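# Four arms sort items into containers matching sticker colors

## Task

Put every item inside the container whose color matches the sticker on that item.

## Robot and tools

Setup: four identical i2rt Big YAM arms (arm1, arm2, arm3, arm4), each with six revolute joints, a two-finger gripper and a wrist camera (armN_cam_wrist). Four fixed room cameras also exist: cam_room_a1, cam_room_a2, cam_room_b1, cam_room_b2. Reach is roughly 1.0 m measured from the joint1 axis.

Frames: every pose lives in one shared scene frame, origin on the floor, +z up, lengths in metres, orientations as quaternions w,x,y,z. Arm feet (base_link), each facing its own +x: arm1 at (-0.644, +1.377, +0.914) quat (+0.682, +0.007, +0.004, +0.731); arm2 at (-0.655, -0.555, +0.928) quat (+0.747, +0.002, +0.000, -0.665); arm3 at (+0.651, -1.332, +0.868) quat (+0.663, -0.004, -0.006, -0.748); arm4 at (+0.648, +0.477, +0.879) quat (+0.687, +0.001, +0.003, +0.727). The printed "hand" is the spot between the finger pads, around 1 cm short of the tips; fingers extend along the hand's +z and spread along its y. "hand_target" is where the hand would sit at the joint targets currently held. The reported hand position grows less accurate at long reach.

Tool move: optional keys arm1..arm4 and cameras. Each arm key holds an object with "joints", "target" plus optional "speed", or both. Arms you omit receive nothing new but may keep pushing toward earlier targets.
- joints: absolute targets by name. joint1_rad -2.879 to 2.879 (base yaw, positive counter-clockwise seen from above, 0 points along the foot's facing); joint2_rad 0 to 3.141 (shoulder, 0 = upper arm pointing back, increasing raises then brings it forward); joint3_rad 0 to 3.019 (elbow, 0 = folded); joint4_rad -1.692 to 1.57 (hand pitch, positive tips fingers up); joint5_rad -1.57 to 1.57 (hand yaw, positive toward the arm's right); joint6_rad -2.094 to 2.094 (roll, positive clockwise viewed from behind); gripper_m 0 to 0.093 metres, the fingertip gap. Done tolerances: ±0.045, ±0.14, ±0.09, ±0.055, ±0.03, ±0.035 rad, gripper ±0.003 m.
- target: one list of seven numbers for that arm, [x, y, z, qw, qx, qy, qz], an absolute hand pose in the scene frame. The hand travels a straight line from its hand_target toward it. When target is given, joints may contain only gripper_m. speed is the top path speed in m/s, 0.002 to 0.5 (default 0.25); rotation is capped at double that value in rad/s; speed without target is refused. Example: {"arm2": {"target": [0.1, -0.3, 1.05, 0, 1, 0, 0], "speed": 0.2}}.
All motions in a call begin together; all hand paths finish together, paced by the slowest. A path lasts 0.5 to 10 s; a call lasts at most 15 s. Each step, the commanded pose is limited to within 100 mm and 20 degrees of the measured hand, and position takes priority over orientation. Expect errors of a centimetre or more, overshoot above speed near full stretch, and wide swings during joint moves. Paths ignore obstacles and other arms.
- cameras: list of names, or "all"; omitted/null means all, [] means none. Unknown keys or names invalidate the call; out-of-range values get it refused, and a refusal (or a stop) cancels the later move, wait and finished_scene calls in the same reply.

Other tools: wait(seconds 0 to 10, cameras) lets time pass and returns state; zoom_image(camera, region [x0,y0,x1,y1] pixels, top-left origin, max 504x504) magnifies that camera's latest image; read_manual gives licence texts only; finished_scene(scene) closes the scene irreversibly, so only call it once every item sits in its matching container and will stay there.

Reading results: "move: arm1 done; arm2 time_out" summarizes each moved arm. joint_status/hand_status values: done; off_target (stopped away, possibly still pushing); time_out (joints keep a nearby target and keep pushing, listed under on_its_own); not_followed (a safety check withheld the targets, as do "joint command not followed" and "pose unreachable"). "as last shown" marks arms not commanded; their lines repeat earlier values and status reads "not commanded". Joint velocities are in rad/s (gripper m/s); "within noise" means still. Joint torques are per arm joint, positive toward larger angles, with offsets and noise; numbers 3 and 4 flip sign beyond ±28 N m. The "pictures" line orders the images; frames can lag the state slightly.

Grip cues: closed on nothing, gripper_m reads 0.000 to 0.003. Holding something firmly it reads up to 0.005 below the object's width (a few grippers read up to 0.002 above). Full force comes from about 0.005 below the first-contact reading; soft objects crush more with smaller targets. Release by commanding well above the current reading.

Avoid: knocking items out of the work area or to the floor, dropping or releasing moving items, slamming, hard pushes, and arms pressing on each other (including one gripper clamping another's fingers). The self/arm-collision check can react late and does not block fingers, gripper housings or wrist cameras meeting. Arms keep pushing after contact and can overheat: MOTOR HOT appears near 85 °C, and at 100 °C the arm goes limp for 30 to 60 s or more (OVER-TEMPERATURE FAULT; keys then say limit_stop_at_motor_heat, so resend targets). Sending a stuck joint its reported position relieves the push. Loose items may occasionally be nudged by outside disturbances. The simulation keeps running while you deliberate, holding the last commands.

Each tool is called after "Call:" as name(argument=value, ...), one argument or row to a line, values as JSON.

## Session

Call:
move(
)

Scene clock: 0.00 s.
Joint torques (N m): no reading
Motor temperatures (°C): arm1=[22 24 25 23 21 21 21] | arm2=[24 24 24 22 22 20 23] | arm3=[24 24 23 24 24 23 23] | arm4=[23 21 22 22 25 21 24]
Heat: arm1: hottest joint3_rad 25 °C; arm2: hottest joint1_rad 24 °C; arm3: hottest joint1_rad 24 °C; arm4: hottest joint5_rad 25 °C.
Joint velocities: within noise
arm1.joint_positions: joint1_rad=-0.126 joint2_rad=+0.534 joint3_rad=+1.403 joint4_rad=-1.611 joint5_rad=-0.026 joint6_rad=-0.127 gripper_m=+0.09396
arm1.joint_status: not commanded
arm1.hand: x=-0.6307 y=+1.5344 z=+1.4214 quat_wxyz=(-0.298, +0.671, -0.622, -0.272) (m; scene frame)
arm1.hand_target: x=-0.6306 y=+1.5327 z=+1.4326 quat_wxyz=(-0.308, +0.666, -0.618, -0.280) (m; scene frame)
arm1.hand_status: not commanded
arm2.joint_positions: joint1_rad=-0.045 joint2_rad=+0.390 joint3_rad=+1.428 joint4_rad=-1.186 joint5_rad=+0.166 joint6_rad=-0.774 gripper_m=+0.09396
arm2.joint_status: not commanded
arm2.hand: x=-0.6756 y=-0.6916 z=+1.5578 quat_wxyz=(-0.217, -0.319, -0.688, +0.615) (m; scene frame)
arm2.hand_target: x=-0.6760 y=-0.6854 z=+1.5652 quat_wxyz=(-0.221, -0.317, -0.681, +0.622) (m; scene frame)
arm2.hand_status: not commanded
arm3.joint_positions: joint1_rad=+0.075 joint2_rad=+0.276 joint3_rad=+1.523 joint4_rad=-1.599 joint5_rad=-0.185 joint6_rad=-0.597 gripper_m=+0.09396
arm3.joint_status: not commanded
arm3.hand: x=+0.6803 y=-1.3506 z=+1.4452 quat_wxyz=(-0.326, -0.350, -0.735, +0.481) (m; scene frame)
arm3.hand_target: x=+0.6804 y=-1.3484 z=+1.4507 quat_wxyz=(-0.328, -0.347, -0.731, +0.487) (m; scene frame)
arm3.hand_status: not commanded
arm4.joint_positions: joint1_rad=+0.109 joint2_rad=+0.555 joint3_rad=+1.556 joint4_rad=-1.251 joint5_rad=+0.178 joint6_rad=-0.775 gripper_m=+0.09396
arm4.joint_status: not commanded
arm4.hand: x=+0.6522 y=+0.6599 z=+1.5276 quat_wxyz=(-0.572, +0.731, -0.297, -0.221) (m; scene frame)
arm4.hand_target: x=+0.6531 y=+0.6547 z=+1.5360 quat_wxyz=(-0.580, +0.725, -0.296, -0.226) (m; scene frame)
arm4.hand_status: not commanded
pictures: arm1_cam_wrist, arm2_cam_wrist, arm3_cam_wrist, arm4_cam_wrist, cam_room_a1, cam_room_a2, cam_room_b1, cam_room_b2
Images, in order (width x height): arm1_cam_wrist 672x504, arm2_cam_wrist 672x504, arm3_cam_wrist 672x504, arm4_cam_wrist 672x504, cam_room_a1 672x504, cam_room_a2 672x504, cam_room_b1 672x504, cam_room_b2 672x504.

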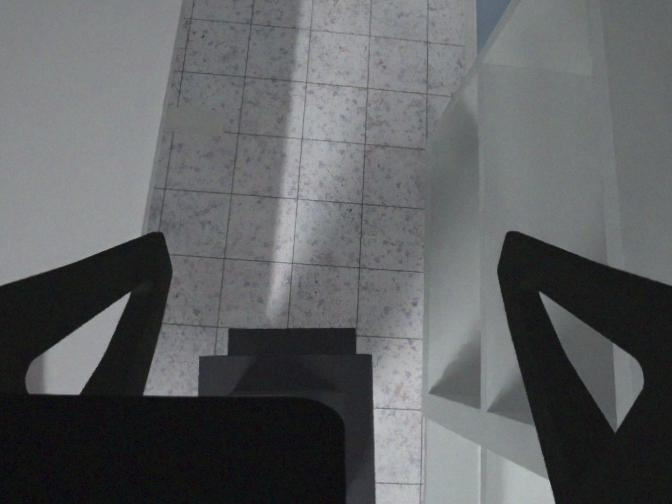

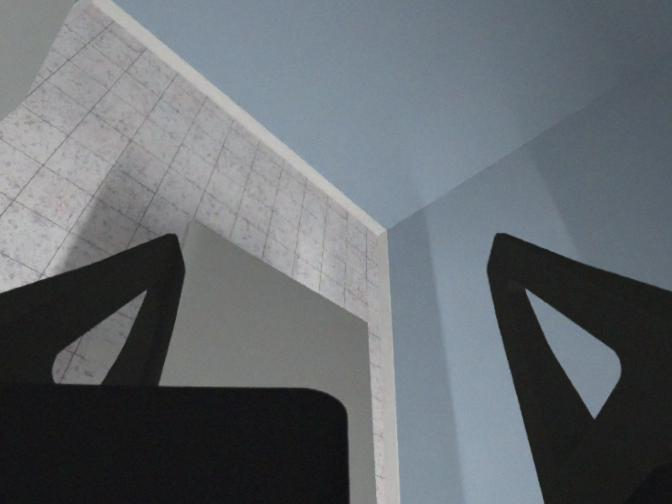

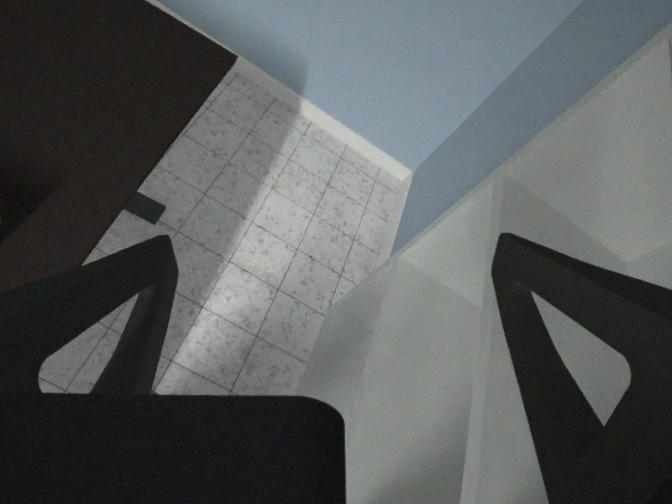

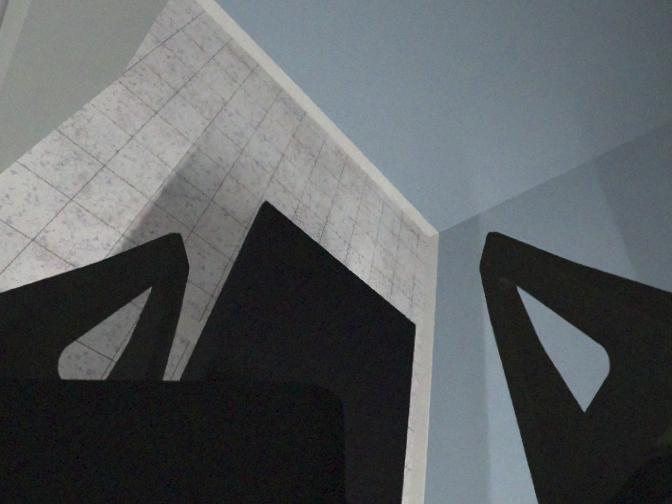

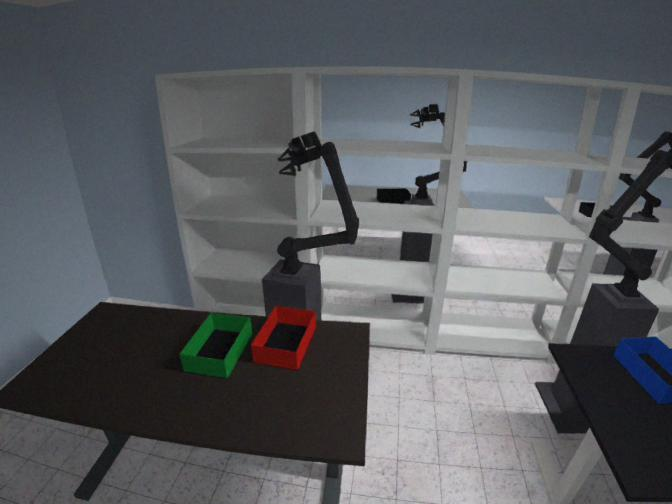

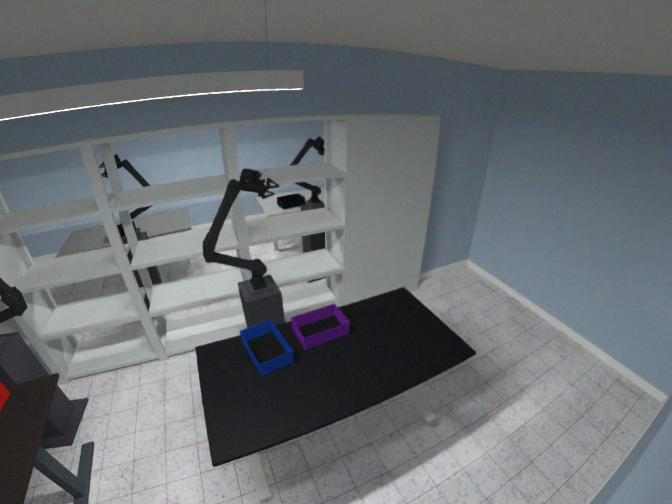

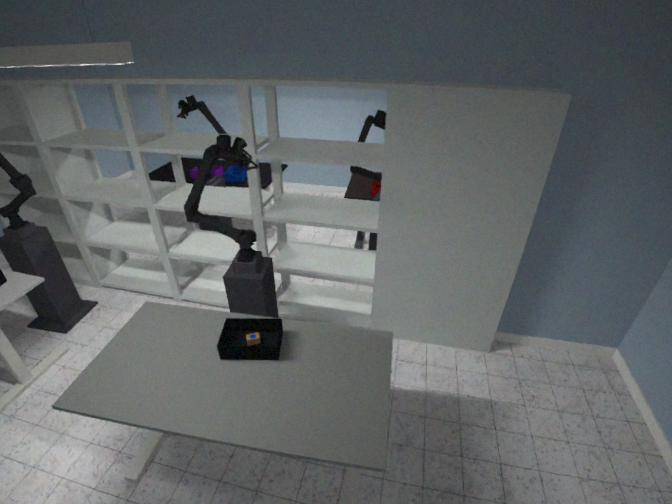

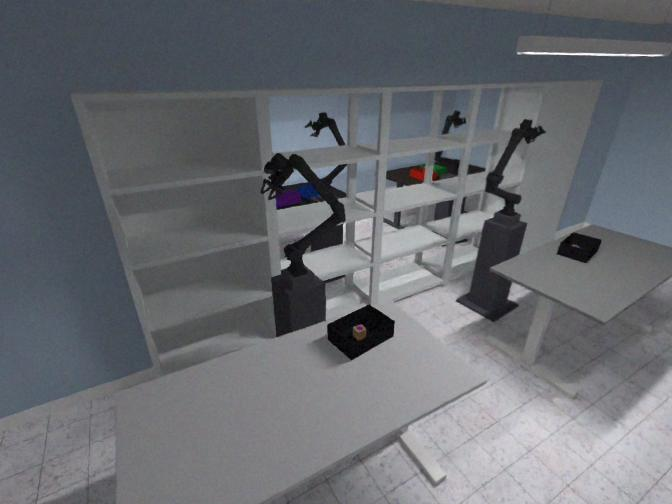

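Call:
zoom_image(
  camera="cam_room_b1",
  region=[200, 300, 320, 380],
)

Call:
zoom_image(
  camera="cam_room_b2",
  region=[310, 290, 430, 370],
)

Call:
zoom_image(
  camera="cam_room_a1",
  region=[150, 60, 654, 438],
)

Call:
zoom_image(
  camera="cam_room_a2",
  region=[0, 60, 504, 438],
)

Call:
zoom_image(
  camera="cam_room_b1",
  region=[0, 60, 504, 438],
)

Call:
zoom_image(
  camera="cam_room_b2",
  region=[100, 60, 604, 438],
)

Scaled by 4.200.

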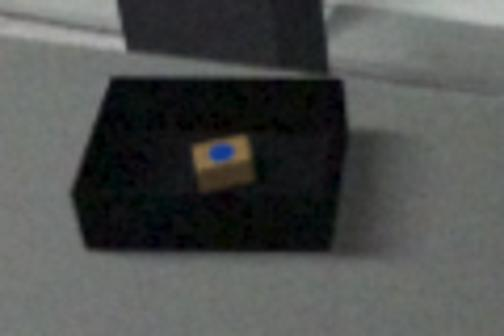

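Scaled by 4.200.

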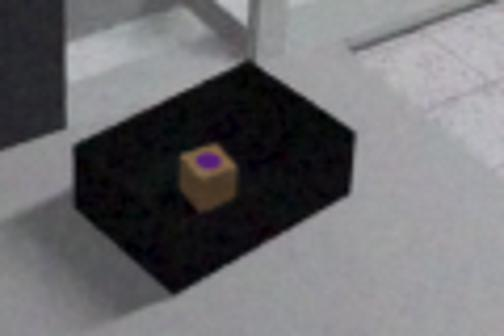

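Scaled by 1.000.

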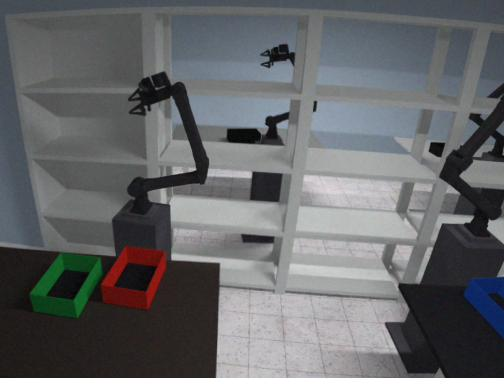

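Scaled by 1.000.

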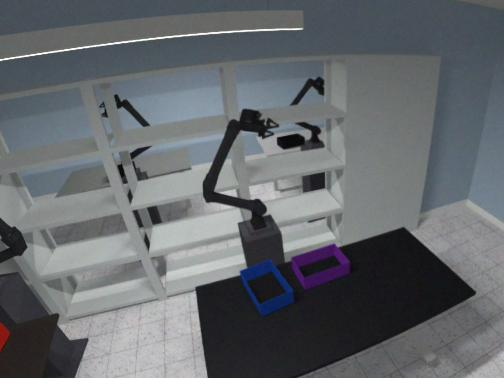

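Scaled by 1.000.

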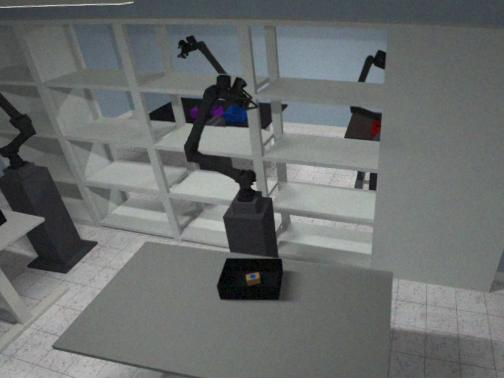

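Scaled by 1.000.

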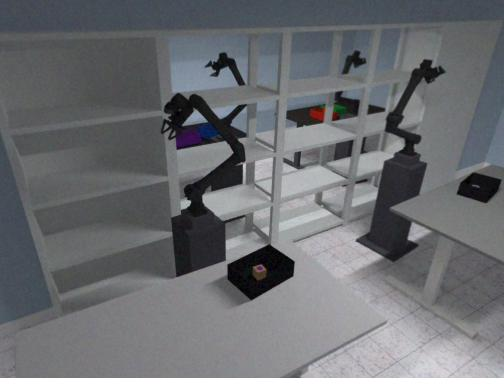

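Call:
move(
  arm1={"joints": {"joint1_rad": 1.75, "joint2_rad": 1.2, "joint3_rad": 1.5, "joint4_rad": -1.6, "joint5_rad": 0, "joint6_rad": 0}},
  arm2={"joints": {"joint1_rad": -1.57, "joint2_rad": 1.2, "joint3_rad": 1.5, "joint4_rad": -1.6, "joint5_rad": 0, "joint6_rad": 0}},
  arm3={"joints": {"joint1_rad": 1.57, "joint2_rad": 1.2, "joint3_rad": 1.5, "joint4_rad": -1.6, "joint5_rad": 0, "joint6_rad": 0}},
  arm4={"joints": {"joint1_rad": -1.57, "joint2_rad": 1.2, "joint3_rad": 1.5, "joint4_rad": -1.6, "joint5_rad": 0, "joint6_rad": 0}},
)

Scene clock: 81.23 s.
Joint torques (N m): arm1=[-1.03 -7.12 12.45 0.94 0.05 0.08] | arm2=[0.67 -11.11 11.38 0.79 -0.02 0.19] | arm3=[1.55 -9.76 9.68 0.39 0.04 0.04] | arm4=[0.79 -10.46 9.73 0.01 0.03 0.15]
Motor temperatures (°C): arm1=[22 24 30 23 21 21 21] | arm2=[24 25 28 23 22 20 23] | arm3=[24 25 25 24 24 23 23] | arm4=[23 22 28 22 24 21 24]
Heat: arm1: hottest joint3_rad 30 °C; arm2: hottest joint3_rad 28 °C; arm3: hottest joint2_rad 25 °C; arm4: hottest joint3_rad 28 °C.
move: arm1 done; arm2 done; arm3 done; arm4 done
Joint velocities: within noise
arm1.joint_positions: joint1_rad=+1.749 joint2_rad=+1.214 joint3_rad=+1.479 joint4_rad=-1.601 joint5_rad=-0.002 joint6_rad=-0.006 gripper_m=+0.09398
arm1.joint_status: all done
arm1.hand: x=-1.0054 y=+1.2837 z=+1.2895 quat_wxyz=(+0.013, +0.984, +0.126, -0.124) (m; scene frame)
arm1.hand_target: x=-1.0049 y=+1.2838 z=+1.3035 quat_wxyz=(+0.015, +0.982, +0.123, -0.141) (m; scene frame)
arm1.hand_status: not commanded
arm2.joint_positions: joint1_rad=-1.570 joint2_rad=+1.212 joint3_rad=+1.497 joint4_rad=-1.588 joint5_rad=+0.000 joint6_rad=-0.013 gripper_m=+0.09397
arm2.joint_status: all done
arm2.hand: x=-1.0373 y=-0.6011 z=+1.3068 quat_wxyz=(-0.005, -0.989, -0.065, +0.133) (m; scene frame)
arm2.hand_target: x=-1.0318 y=-0.6006 z=+1.3114 quat_wxyz=(-0.006, -0.989, -0.059, +0.134) (m; scene frame)
arm2.hand_status: not commanded
arm3.joint_positions: joint1_rad=+1.564 joint2_rad=+1.208 joint3_rad=+1.488 joint4_rad=-1.598 joint5_rad=+0.000 joint6_rad=-0.008 gripper_m=+0.09398
arm3.joint_status: all done
arm3.hand: x=+1.0268 y=-1.3752 z=+1.2447 quat_wxyz=(-0.127, -0.058, -0.990, +0.015) (m; scene frame)
arm3.hand_target: x=+1.0262 y=-1.3727 z=+1.2525 quat_wxyz=(-0.136, -0.059, -0.989, +0.015) (m; scene frame)
arm3.hand_status: not commanded
arm4.joint_positions: joint1_rad=-1.571 joint2_rad=+1.208 joint3_rad=+1.483 joint4_rad=-1.589 joint5_rad=+0.001 joint6_rad=-0.013 gripper_m=+0.09398
arm4.joint_status: all done
arm4.hand: x=+1.0302 y=+0.4993 z=+1.2517 quat_wxyz=(-0.125, +0.034, -0.992, -0.001) (m; scene frame)
arm4.hand_target: x=+1.0276 y=+0.4999 z=+1.2613 quat_wxyz=(-0.132, +0.029, -0.991, -0.002) (m; scene frame)
arm4.hand_status: not commanded
pictures: arm1_cam_wrist, arm2_cam_wrist, arm3_cam_wrist, arm4_cam_wrist, cam_room_a1, cam_room_a2, cam_room_b1, cam_room_b2
Images, in order (width x height): arm1_cam_wrist 672x504, arm2_cam_wrist 672x504, arm3_cam_wrist 672x504, arm4_cam_wrist 672x504, cam_room_a1 672x504, cam_room_a2 672x504, cam_room_b1 672x504, cam_room_b2 672x504.

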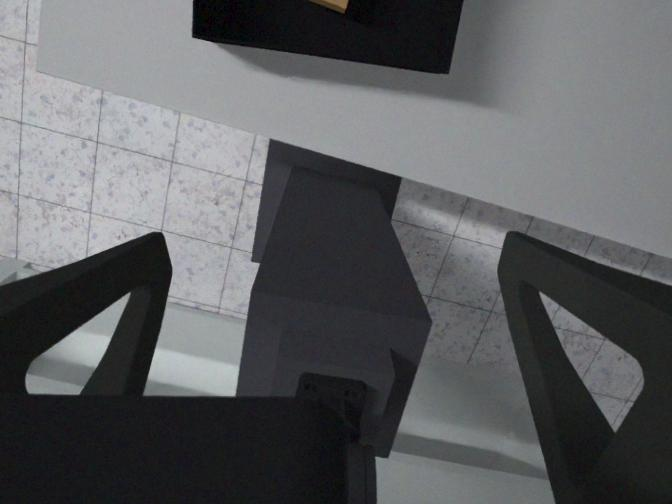

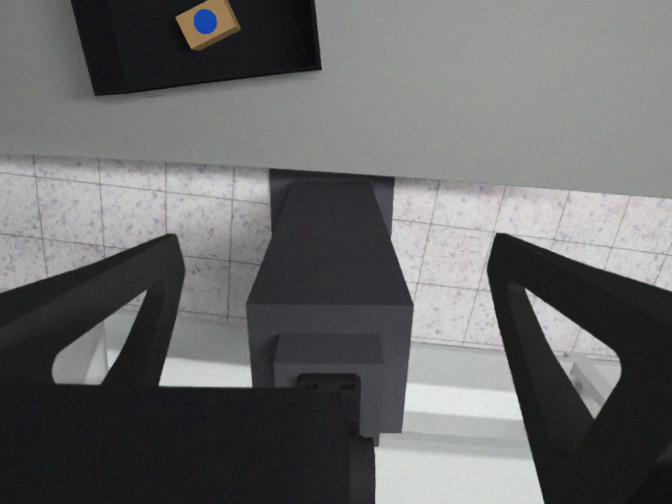

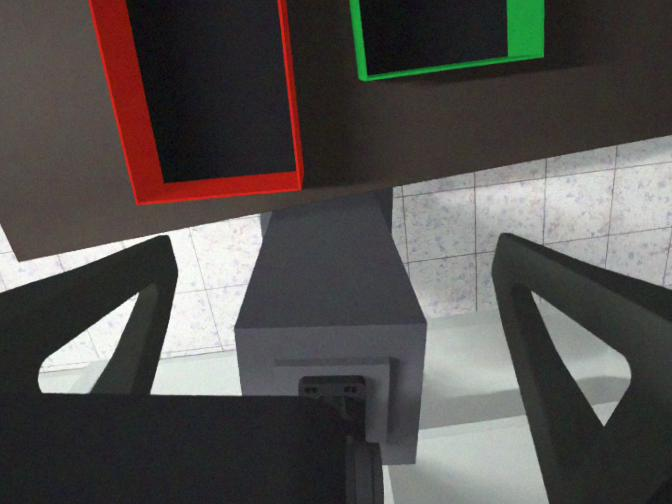

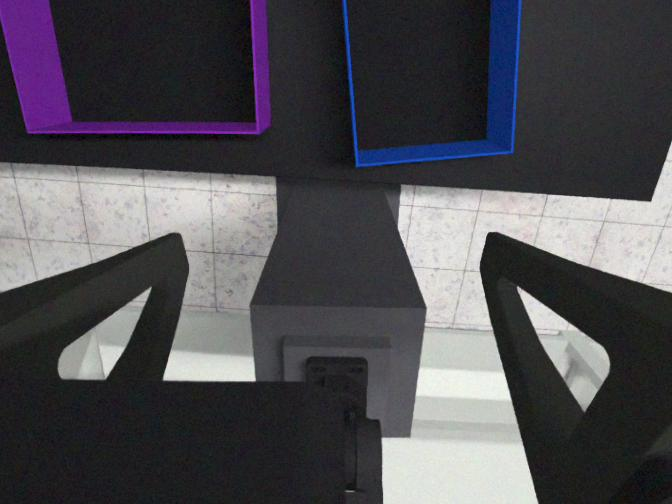

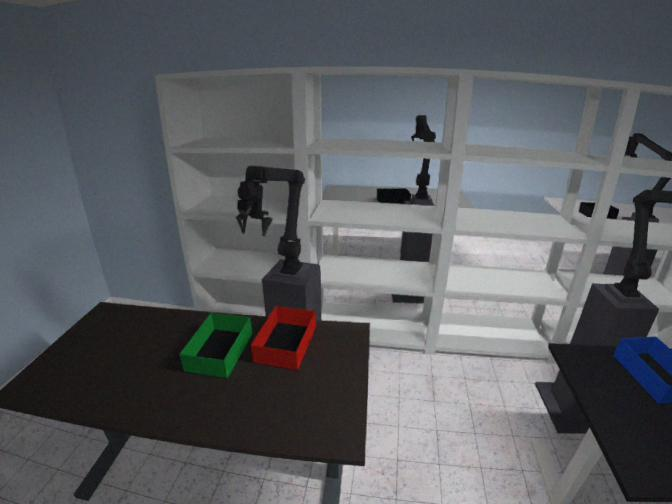

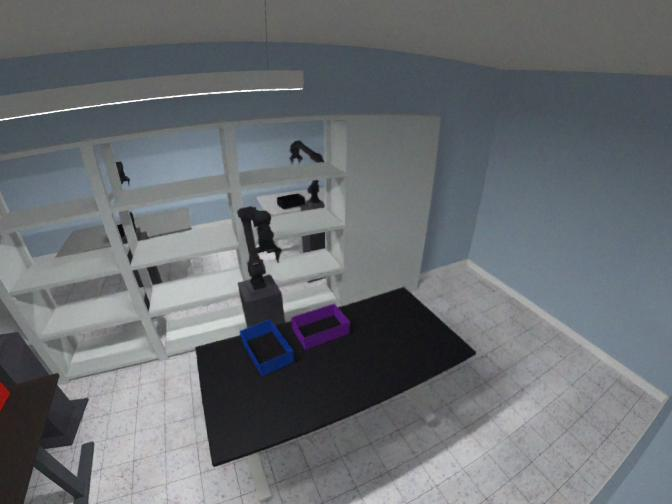

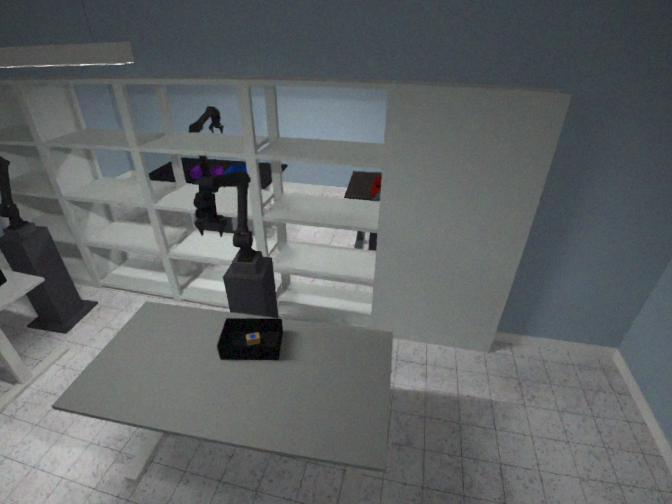

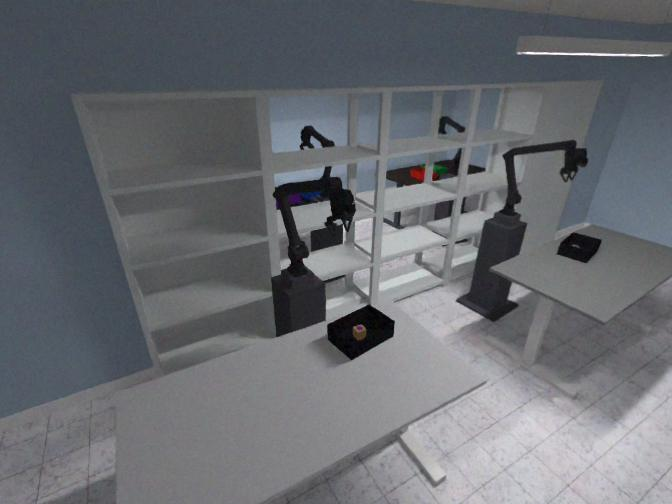

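Call:
move(
  arm1={"target": [-1.22, 1.23, 1.08, 0, 0.992, 0.1245, 0]},
  arm2={"target": [-1.222, -0.785, 1.05, 0, -0.9815, -0.1916, 0]},
  arm3={"joints": {"joint1_rad": -1.9, "joint2_rad": 0.7, "joint3_rad": 1.2, "joint4_rad": -0.8, "joint5_rad": 0, "joint6_rad": 0}},
  arm4={"joints": {"joint1_rad": 1.2, "joint2_rad": 0.7, "joint3_rad": 1.2, "joint4_rad": -0.8, "joint5_rad": 0, "joint6_rad": 0}},
  cameras=["arm1_cam_wrist", "arm2_cam_wrist", "arm3_cam_wrist", "arm4_cam_wrist"],
)

Scene clock: 123.70 s.
Joint torques (N m): arm1=[-2.14 -17.14 15.38 0.13 -0.06 0.09] | arm2=[0.85 -20.48 15.21 0.44 -0.13 -0.07] | arm3=[0.67 -2.84 9.44 2.37 -0.09 0] | arm4=[1.32 -2.37 8.96 2.03 0.14 0.18]
Motor temperatures (°C): arm1=[22 25 33 23 21 21 21] | arm2=[24 25 30 22 22 20 23] | arm3=[24 25 28 24 24 23 23] | arm4=[23 22 31 22 24 21 24]
Heat: arm1: hottest joint3_rad 33 °C; arm2: hottest joint3_rad 30 °C; arm3: hottest joint3_rad 28 °C; arm4: hottest joint3_rad 31 °C.
move: arm1 off_target; arm2 off_target; arm3 done; arm4 done
Joint velocities: within noise
arm1.joint_positions: joint1_rad=+1.749 joint2_rad=+1.944 joint3_rad=+1.733 joint4_rad=-1.431 joint5_rad=-0.005 joint6_rad=-0.006 gripper_m=+0.09398
arm1.joint_status: not commanded
arm1.hand: x=-1.2029 y=+1.2349 z=+1.0552 quat_wxyz=(-0.004, +0.992, +0.126, +0.028) (m; scene frame)
arm1.hand_target: x=-1.2186 y=+1.2304 z=+1.0802 quat_wxyz=(+0.000, +0.992, +0.124, +0.000) (m; scene frame)
arm1.hand_status: off_target (0.031 m and 3.3 deg from the pose sent, 0.305 m and 14.3 deg at the start)
arm2.joint_positions: joint1_rad=-1.306 joint2_rad=+1.965 joint3_rad=+1.716 joint4_rad=-1.350 joint5_rad=+0.001 joint6_rad=+0.013 gripper_m=+0.09397
arm2.joint_status: not commanded
arm2.hand: x=-1.2060 y=-0.7760 z=+1.0406 quat_wxyz=(+0.005, -0.983, -0.183, -0.015) (m; scene frame)
arm2.hand_target: x=-1.2212 y=-0.7847 z=+1.0502 quat_wxyz=(+0.000, -0.981, -0.192, +0.001) (m; scene frame)
arm2.hand_status: off_target (0.021 m and 2.1 deg from the pose sent, 0.366 m and 21.1 deg at the start)
arm3.joint_positions: joint1_rad=-1.891 joint2_rad=+0.709 joint3_rad=+1.196 joint4_rad=-0.816 joint5_rad=+0.002 joint6_rad=-0.006 gripper_m=+0.09402
arm3.joint_status: all done
arm3.hand: x=+0.3352 y=-1.1748 z=+1.3932 quat_wxyz=(+0.125, -0.795, +0.180, +0.566) (m; scene frame)
arm3.hand_target: x=+0.3389 y=-1.1733 z=+1.4020 quat_wxyz=(+0.127, -0.786, +0.183, +0.577) (m; scene frame)
arm3.hand_status: not commanded
arm4.joint_positions: joint1_rad=+1.197 joint2_rad=+0.704 joint3_rad=+1.199 joint4_rad=-0.817 joint5_rad=-0.002 joint6_rad=-0.011 gripper_m=+0.09400
arm4.joint_status: all done
arm4.hand: x=+0.3211 y=+0.5874 z=+1.4112 quat_wxyz=(-0.093, +0.801, -0.124, -0.578) (m; scene frame)
arm4.hand_target: x=+0.3214 y=+0.5866 z=+1.4173 quat_wxyz=(-0.091, +0.794, -0.127, -0.588) (m; scene frame)
arm4.hand_status: not commanded
pictures: arm1_cam_wrist, arm2_cam_wrist, arm3_cam_wrist, arm4_cam_wrist
Images, in order (width x height): arm1_cam_wrist 672x504, arm2_cam_wrist 672x504, arm3_cam_wrist 672x504, arm4_cam_wrist 672x504.

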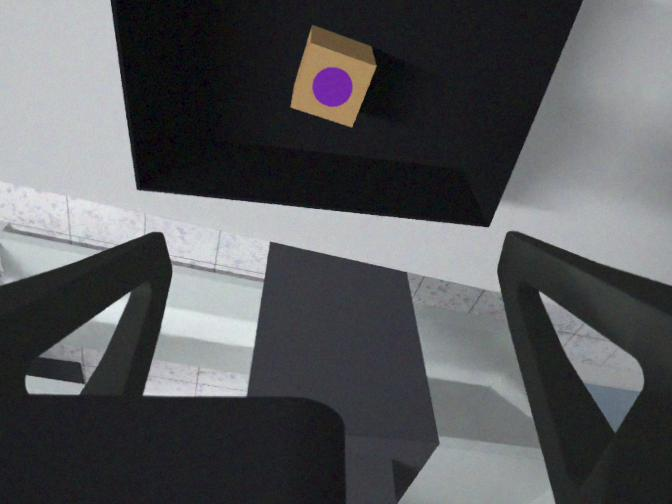

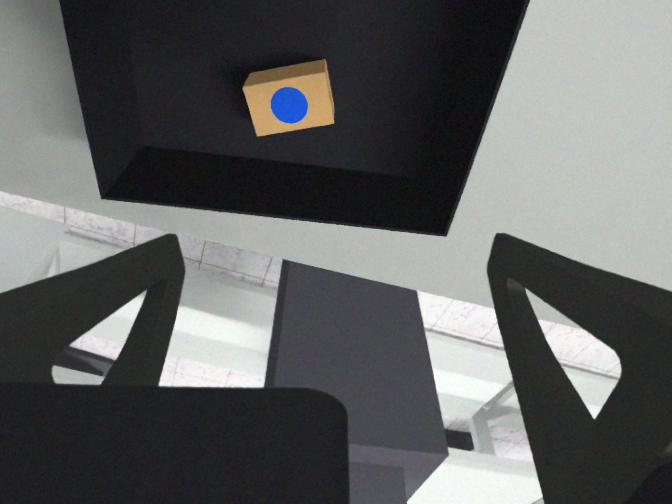

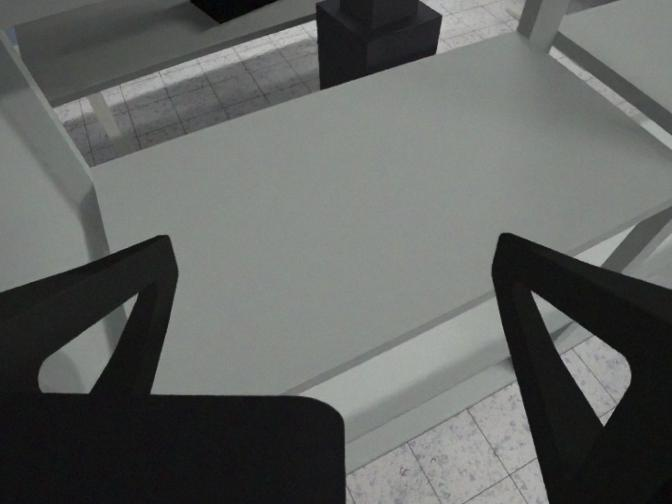

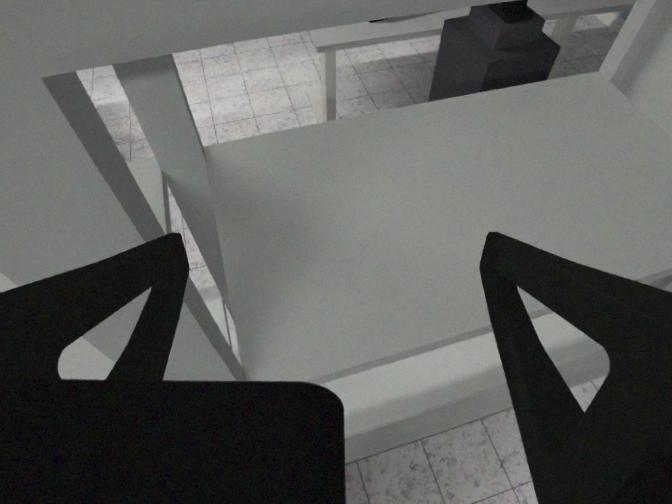

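Call:
move(
  arm1={"target": [-1.22, 1.23, 1.0, 0, 0.992, 0.1245, 0]},
  arm2={"target": [-1.222, -0.785, 0.965, 0, -0.9815, -0.1916, 0]},
)

Scene clock: 169.10 s.
Joint torques (N m): arm1=[-1.38 -16.73 10.43 0.91 -0.09 0.06] | arm2=[1.03 -20.95 9.8 1.24 -0.15 -0.07] | arm3=[0.62 -2.61 9.44 2.41 -0.09 0.01] | arm4=[1.32 -2.08 8.9 2.13 0.14 0.17]
Motor temperatures (°C): arm1=[22 26 37 23 21 21 21] | arm2=[24 26 34 22 22 20 23] | arm3=[24 25 29 24 24 23 23] | arm4=[23 22 29 22 24 21 24]
Heat: arm1: hottest joint3_rad 37 °C; arm2: hottest joint3_rad 34 °C; arm3: hottest joint3_rad 29 °C; arm4: hottest joint3_rad 29 °C.
move: arm1 done; arm2 off_target
Joint velocities: within noise
arm1.joint_positions: joint1_rad=+1.749 joint2_rad=+1.992 joint3_rad=+1.651 joint4_rad=-1.265 joint5_rad=-0.005 joint6_rad=-0.006 gripper_m=+0.09398
arm1.joint_status: not commanded
arm1.hand: x=-1.2143 y=+1.2323 z=+0.9973 quat_wxyz=(-0.002, +0.992, +0.126, +0.010) (m; scene frame)
arm1.hand_target: x=-1.2198 y=+1.2300 z=+1.0001 quat_wxyz=(+0.000, +0.992, +0.124, +0.000) (m; scene frame)
arm1.hand_status: done (0.007 m and 1.2 deg from the pose sent, 0.058 m and 3.3 deg at the start)
arm2.joint_positions: joint1_rad=-1.306 joint2_rad=+2.035 joint3_rad=+1.662 joint4_rad=-1.180 joint5_rad=+0.001 joint6_rad=+0.013 gripper_m=+0.09397
arm2.joint_status: not commanded
arm2.hand: x=-1.2236 y=-0.7830 z=+0.9803 quat_wxyz=(+0.000, -0.983, -0.183, +0.008) (m; scene frame)
arm2.hand_target: x=-1.2217 y=-0.7848 z=+0.9652 quat_wxyz=(+0.000, -0.981, -0.192, +0.000) (m; scene frame)
arm2.hand_status: off_target (0.015 m and 1.3 deg from the pose sent, 0.078 m and 2.1 deg at the start)
arm3, arm4: as last shown
pictures: arm1_cam_wrist, arm2_cam_wrist, arm3_cam_wrist, arm4_cam_wrist, cam_room_a1, cam_room_a2, cam_room_b1, cam_room_b2
Images, in order (width x height): arm1_cam_wrist 672x504, arm2_cam_wrist 672x504, arm3_cam_wrist 672x504, arm4_cam_wrist 672x504, cam_room_a1 672x504, cam_room_a2 672x504, cam_room_b1 672x504, cam_room_b2 672x504.

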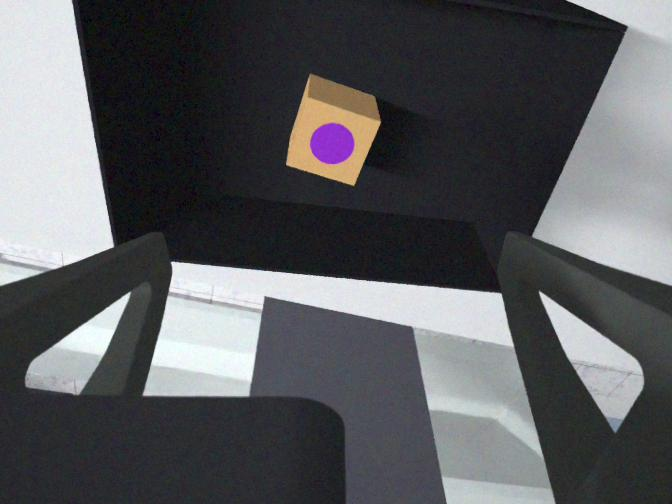

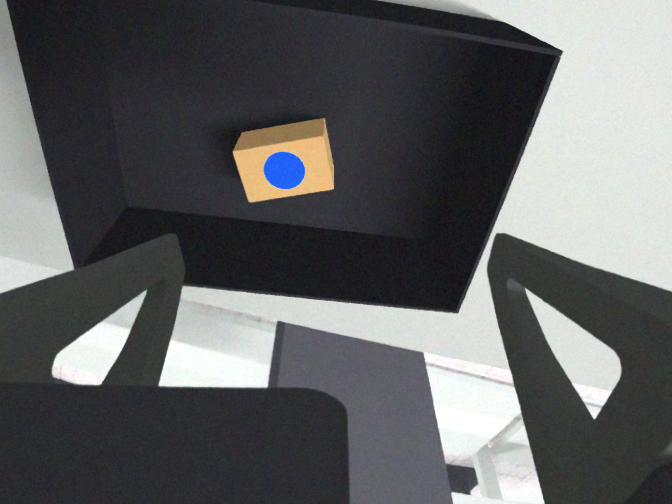

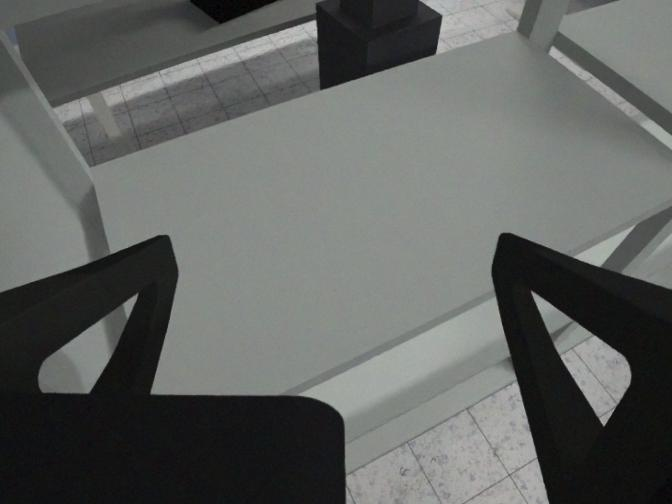

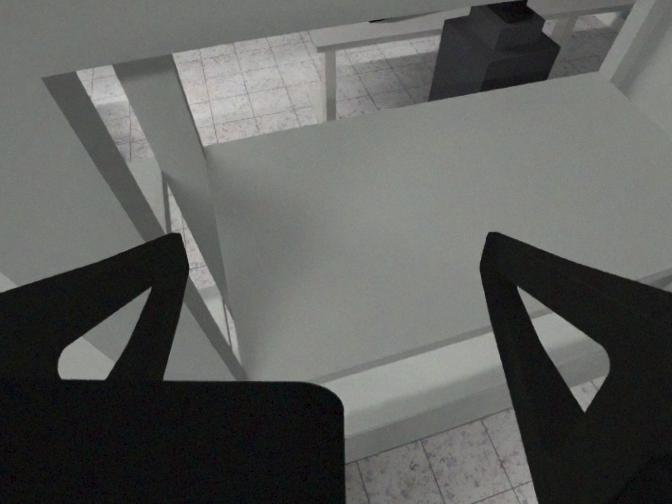

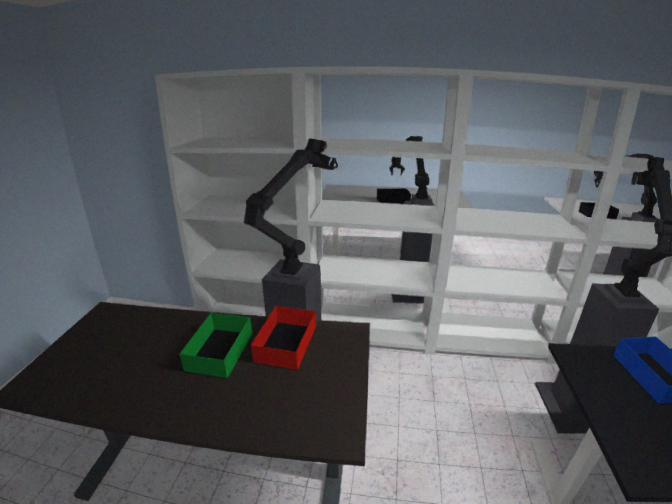

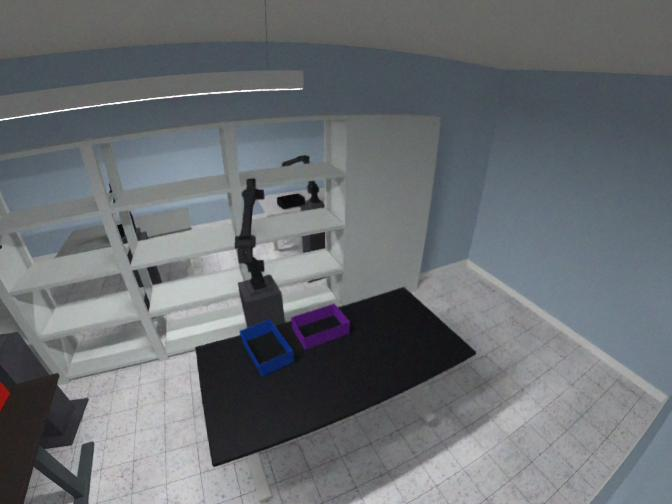

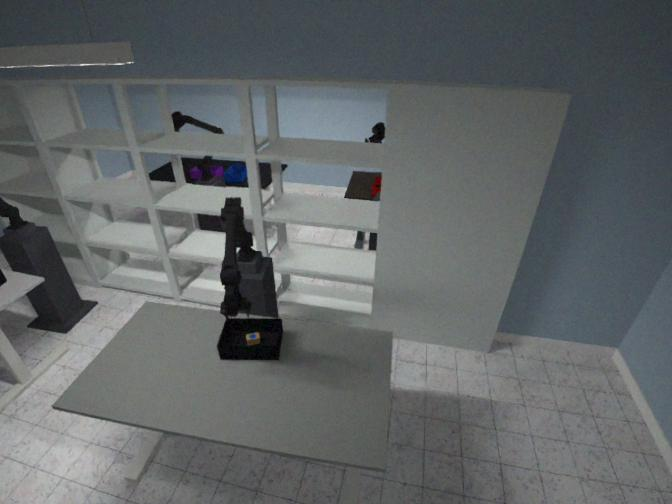

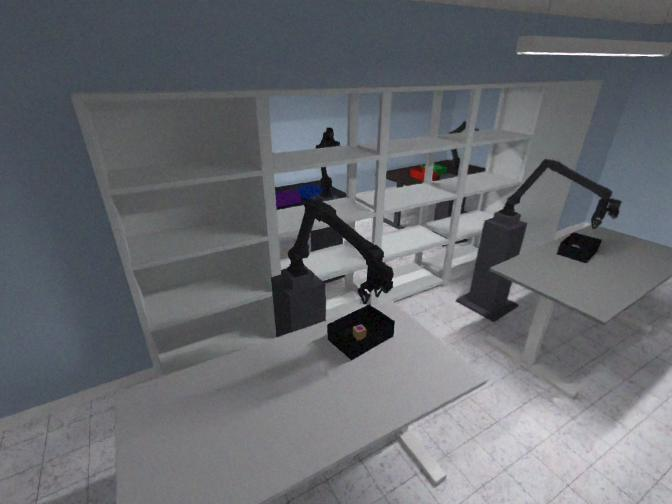

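Call:
move(
  arm1={"target": [-1.165, 1.246, 0.92, 0, 0.9997, -0.0244, 0]},
  arm2={"target": [-1.146, -0.790, 0.92, 0, -0.9636, -0.2672, 0]},
  arm3={"joints": {"joint4_rad": -0.5}},
  arm4={"joints": {"joint4_rad": -0.5}},
  cameras=["arm1_cam_wrist", "arm2_cam_wrist", "arm3_cam_wrist", "arm4_cam_wrist"],
)

Scene clock: 233.63 s.
Joint torques (N m): arm1=[-2.02 -17.55 9.09 0.83 0.08 0.11] | arm2=[0.79 -21.66 8.17 1.18 -0.12 -0.07] | arm3=[0.67 -2.61 9.44 2.5 -0.09 0] | arm4=[1.03 -1.67 8.94 2.17 0.17 0.11]
Motor temperatures (°C): arm1=[22 26 32 23 21 21 21] | arm2=[24 27 32 22 22 20 23] | arm3=[24 24 30 24 24 23 23] | arm4=[23 22 30 22 24 21 24]
Heat: arm1: hottest joint3_rad 32 °C; arm2: hottest joint3_rad 32 °C; arm3: hottest joint3_rad 30 °C; arm4: hottest joint3_rad 30 °C.
move: arm1 off_target; arm2 done; arm3 done; arm4 done
Joint velocities: within noise
arm1.joint_positions: joint1_rad=+1.749 joint2_rad=+1.974 joint3_rad=+1.348 joint4_rad=-1.004 joint5_rad=-0.008 joint6_rad=+0.286 gripper_m=+0.09398
arm1.joint_status: not commanded
arm1.hand: x=-1.1555 y=+1.2472 z=+0.9048 quat_wxyz=(-0.005, +1.000, -0.019, +0.022) (m; scene frame)
arm1.hand_target: x=-1.1649 y=+1.2460 z=+0.9200 quat_wxyz=(+0.000, +1.000, -0.024, +0.000) (m; scene frame)
arm1.hand_status: off_target (0.018 m and 2.6 deg from the pose sent, 0.093 m and 17.3 deg at the start)
arm2.joint_positions: joint1_rad=-1.242 joint2_rad=+1.972 joint3_rad=+1.371 joint4_rad=-0.980 joint5_rad=+0.000 joint6_rad=-0.081 gripper_m=+0.09397
arm2.joint_status: not commanded
arm2.hand: x=-1.1465 y=-0.7897 z=+0.9169 quat_wxyz=(+0.003, -0.966, -0.260, -0.007) (m; scene frame)
arm2.hand_target: x=-1.1461 y=-0.7901 z=+0.9201 quat_wxyz=(+0.000, -0.964, -0.267, +0.000) (m; scene frame)
arm2.hand_status: done (0.003 m and 1.2 deg from the pose sent, 0.099 m and 9.9 deg at the start)
arm3.joint_positions: joint1_rad=-1.891 joint2_rad=+0.707 joint3_rad=+1.196 joint4_rad=-0.518 joint5_rad=+0.002 joint6_rad=-0.006 gripper_m=+0.09402
arm3.joint_status: all done
arm3.hand: x=+0.3240 y=-1.1685 z=+1.4653 quat_wxyz=(+0.150, -0.702, +0.160, +0.678) (m; scene frame)
arm3.hand_target: x=+0.3288 y=-1.1675 z=+1.4746 quat_wxyz=(+0.153, -0.691, +0.162, +0.688) (m; scene frame)
arm3.hand_status: not commanded
arm4.joint_positions: joint1_rad=+1.197 joint2_rad=+0.704 joint3_rad=+1.199 joint4_rad=-0.519 joint5_rad=-0.002 joint6_rad=-0.011 gripper_m=+0.09400
arm4.joint_status: all done
arm4.hand: x=+0.3094 y=+0.5916 z=+1.4832 quat_wxyz=(-0.112, +0.706, -0.110, -0.691) (m; scene frame)
arm4.hand_target: x=+0.3113 y=+0.5903 z=+1.4899 quat_wxyz=(-0.109, +0.697, -0.112, -0.700) (m; scene frame)
arm4.hand_status: not commanded
pictures: arm1_cam_wrist, arm2_cam_wrist, arm3_cam_wrist, arm4_cam_wrist
Images, in order (width x height): arm1_cam_wrist 672x504, arm2_cam_wrist 672x504, arm3_cam_wrist 672x504, arm4_cam_wrist 672x504.

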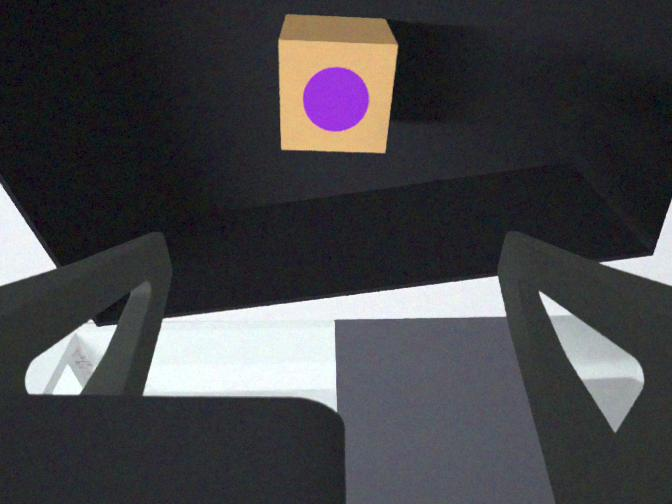

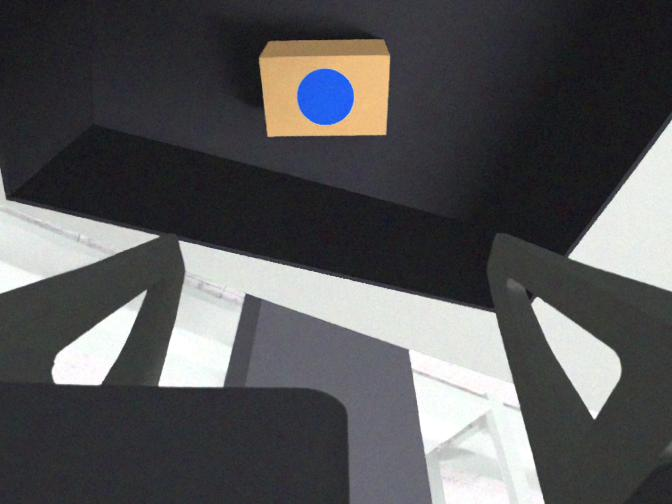

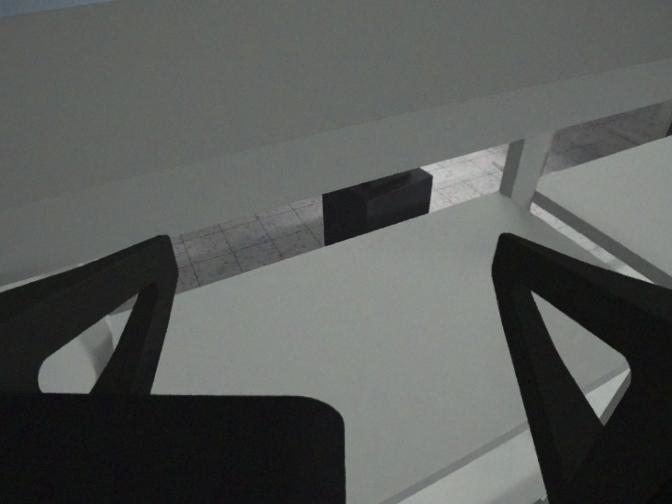

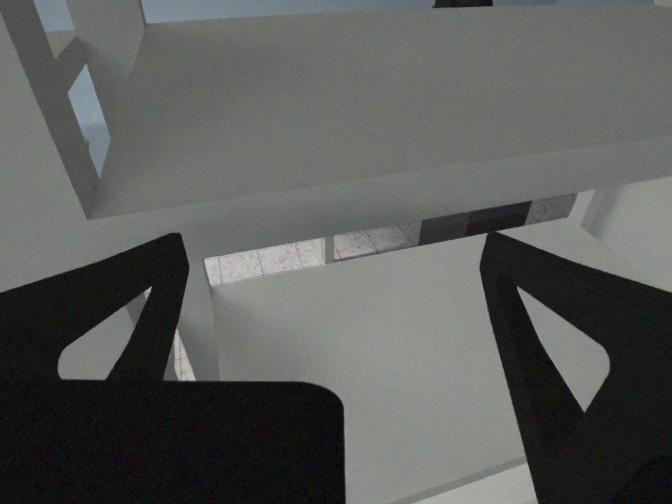

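Call:
move(
  arm1={"target": [-1.155, 1.246, 0.815, 0, 0.9997, -0.0244, 0]},
  arm2={"target": [-1.130, -0.787, 0.80, 0, -0.9648, -0.263, 0]},
  cameras=["arm1_cam_wrist", "arm2_cam_wrist"],
)

Scene clock: 266.27 s.
Joint torques (N m): arm1=[-1.67 -15.97 7.54 0.87 0.11 0.11] | arm2=[1.49 -19.6 7.27 1.2 -0.13 0.1] | arm3=[0.5 -2.43 9.43 2.51 -0.09 -0.01] | arm4=[1.14 -1.9 9.01 2.03 0.15 0.15]
Motor temperatures (°C): arm1=[22 27 31 23 21 21 21] | arm2=[24 28 30 22 22 20 23] | arm3=[24 24 30 24 24 23 23] | arm4=[23 22 30 22 24 21 24]
Heat: arm1: hottest joint3_rad 31 °C; arm2: hottest joint3_rad 30 °C; arm3: hottest joint3_rad 30 °C; arm4: hottest joint3_rad 30 °C.
move: arm1 off_target; arm2 done
Joint velocities: within noise
arm1.joint_positions: joint1_rad=+1.749 joint2_rad=+2.113 joint3_rad=+1.263 joint4_rad=-0.764 joint5_rad=-0.008 joint6_rad=+0.292 gripper_m=+0.09398
arm1.joint_status: not commanded
arm1.hand: x=-1.1461 y=+1.2502 z=+0.8089 quat_wxyz=(-0.003, +1.000, -0.023, +0.014) (m; scene frame)
arm1.hand_target: x=-1.1549 y=+1.2460 z=+0.8152 quat_wxyz=(+0.000, +1.000, -0.024, +0.000) (m; scene frame)
arm1.hand_status: off_target (0.012 m and 1.7 deg from the pose sent, 0.090 m and 2.6 deg at the start)
arm2.joint_positions: joint1_rad=-1.242 joint2_rad=+2.128 joint3_rad=+1.266 joint4_rad=-0.705 joint5_rad=+0.000 joint6_rad=-0.081 gripper_m=+0.09397
arm2.joint_status: not commanded
arm2.hand: x=-1.1327 y=-0.7829 z=+0.8069 quat_wxyz=(+0.001, -0.965, -0.260, +0.001) (m; scene frame)
arm2.hand_target: x=-1.1299 y=-0.7870 z=+0.8002 quat_wxyz=(+0.000, -0.965, -0.263, +0.000) (m; scene frame)
arm2.hand_status: done (0.008 m and 0.3 deg from the pose sent, 0.118 m and 0.9 deg at the start)
arm3, arm4: as last shown
arm3.hand_target: x=+0.3288 y=-1.1675 z=+1.4745 quat_wxyz=(+0.153, -0.691, +0.162, +0.688) (m; scene frame)
pictures: arm1_cam_wrist, arm2_cam_wrist
Images, in order (width x height): arm1_cam_wrist 672x504, arm2_cam_wrist 672x504.

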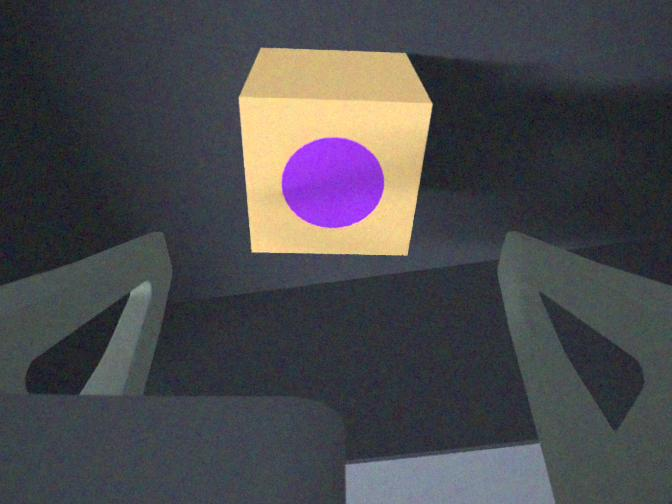

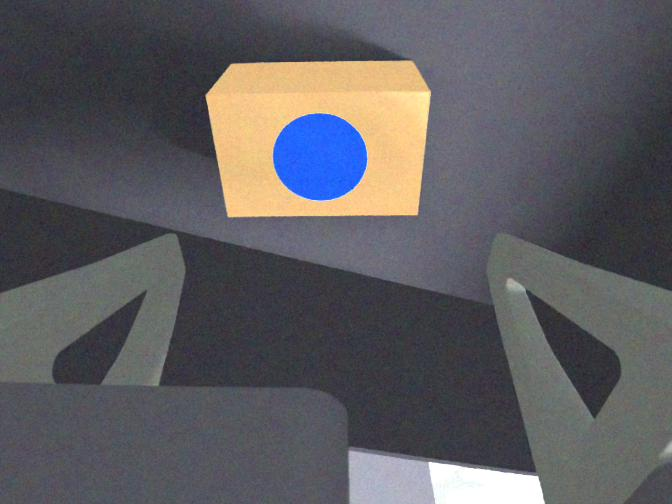

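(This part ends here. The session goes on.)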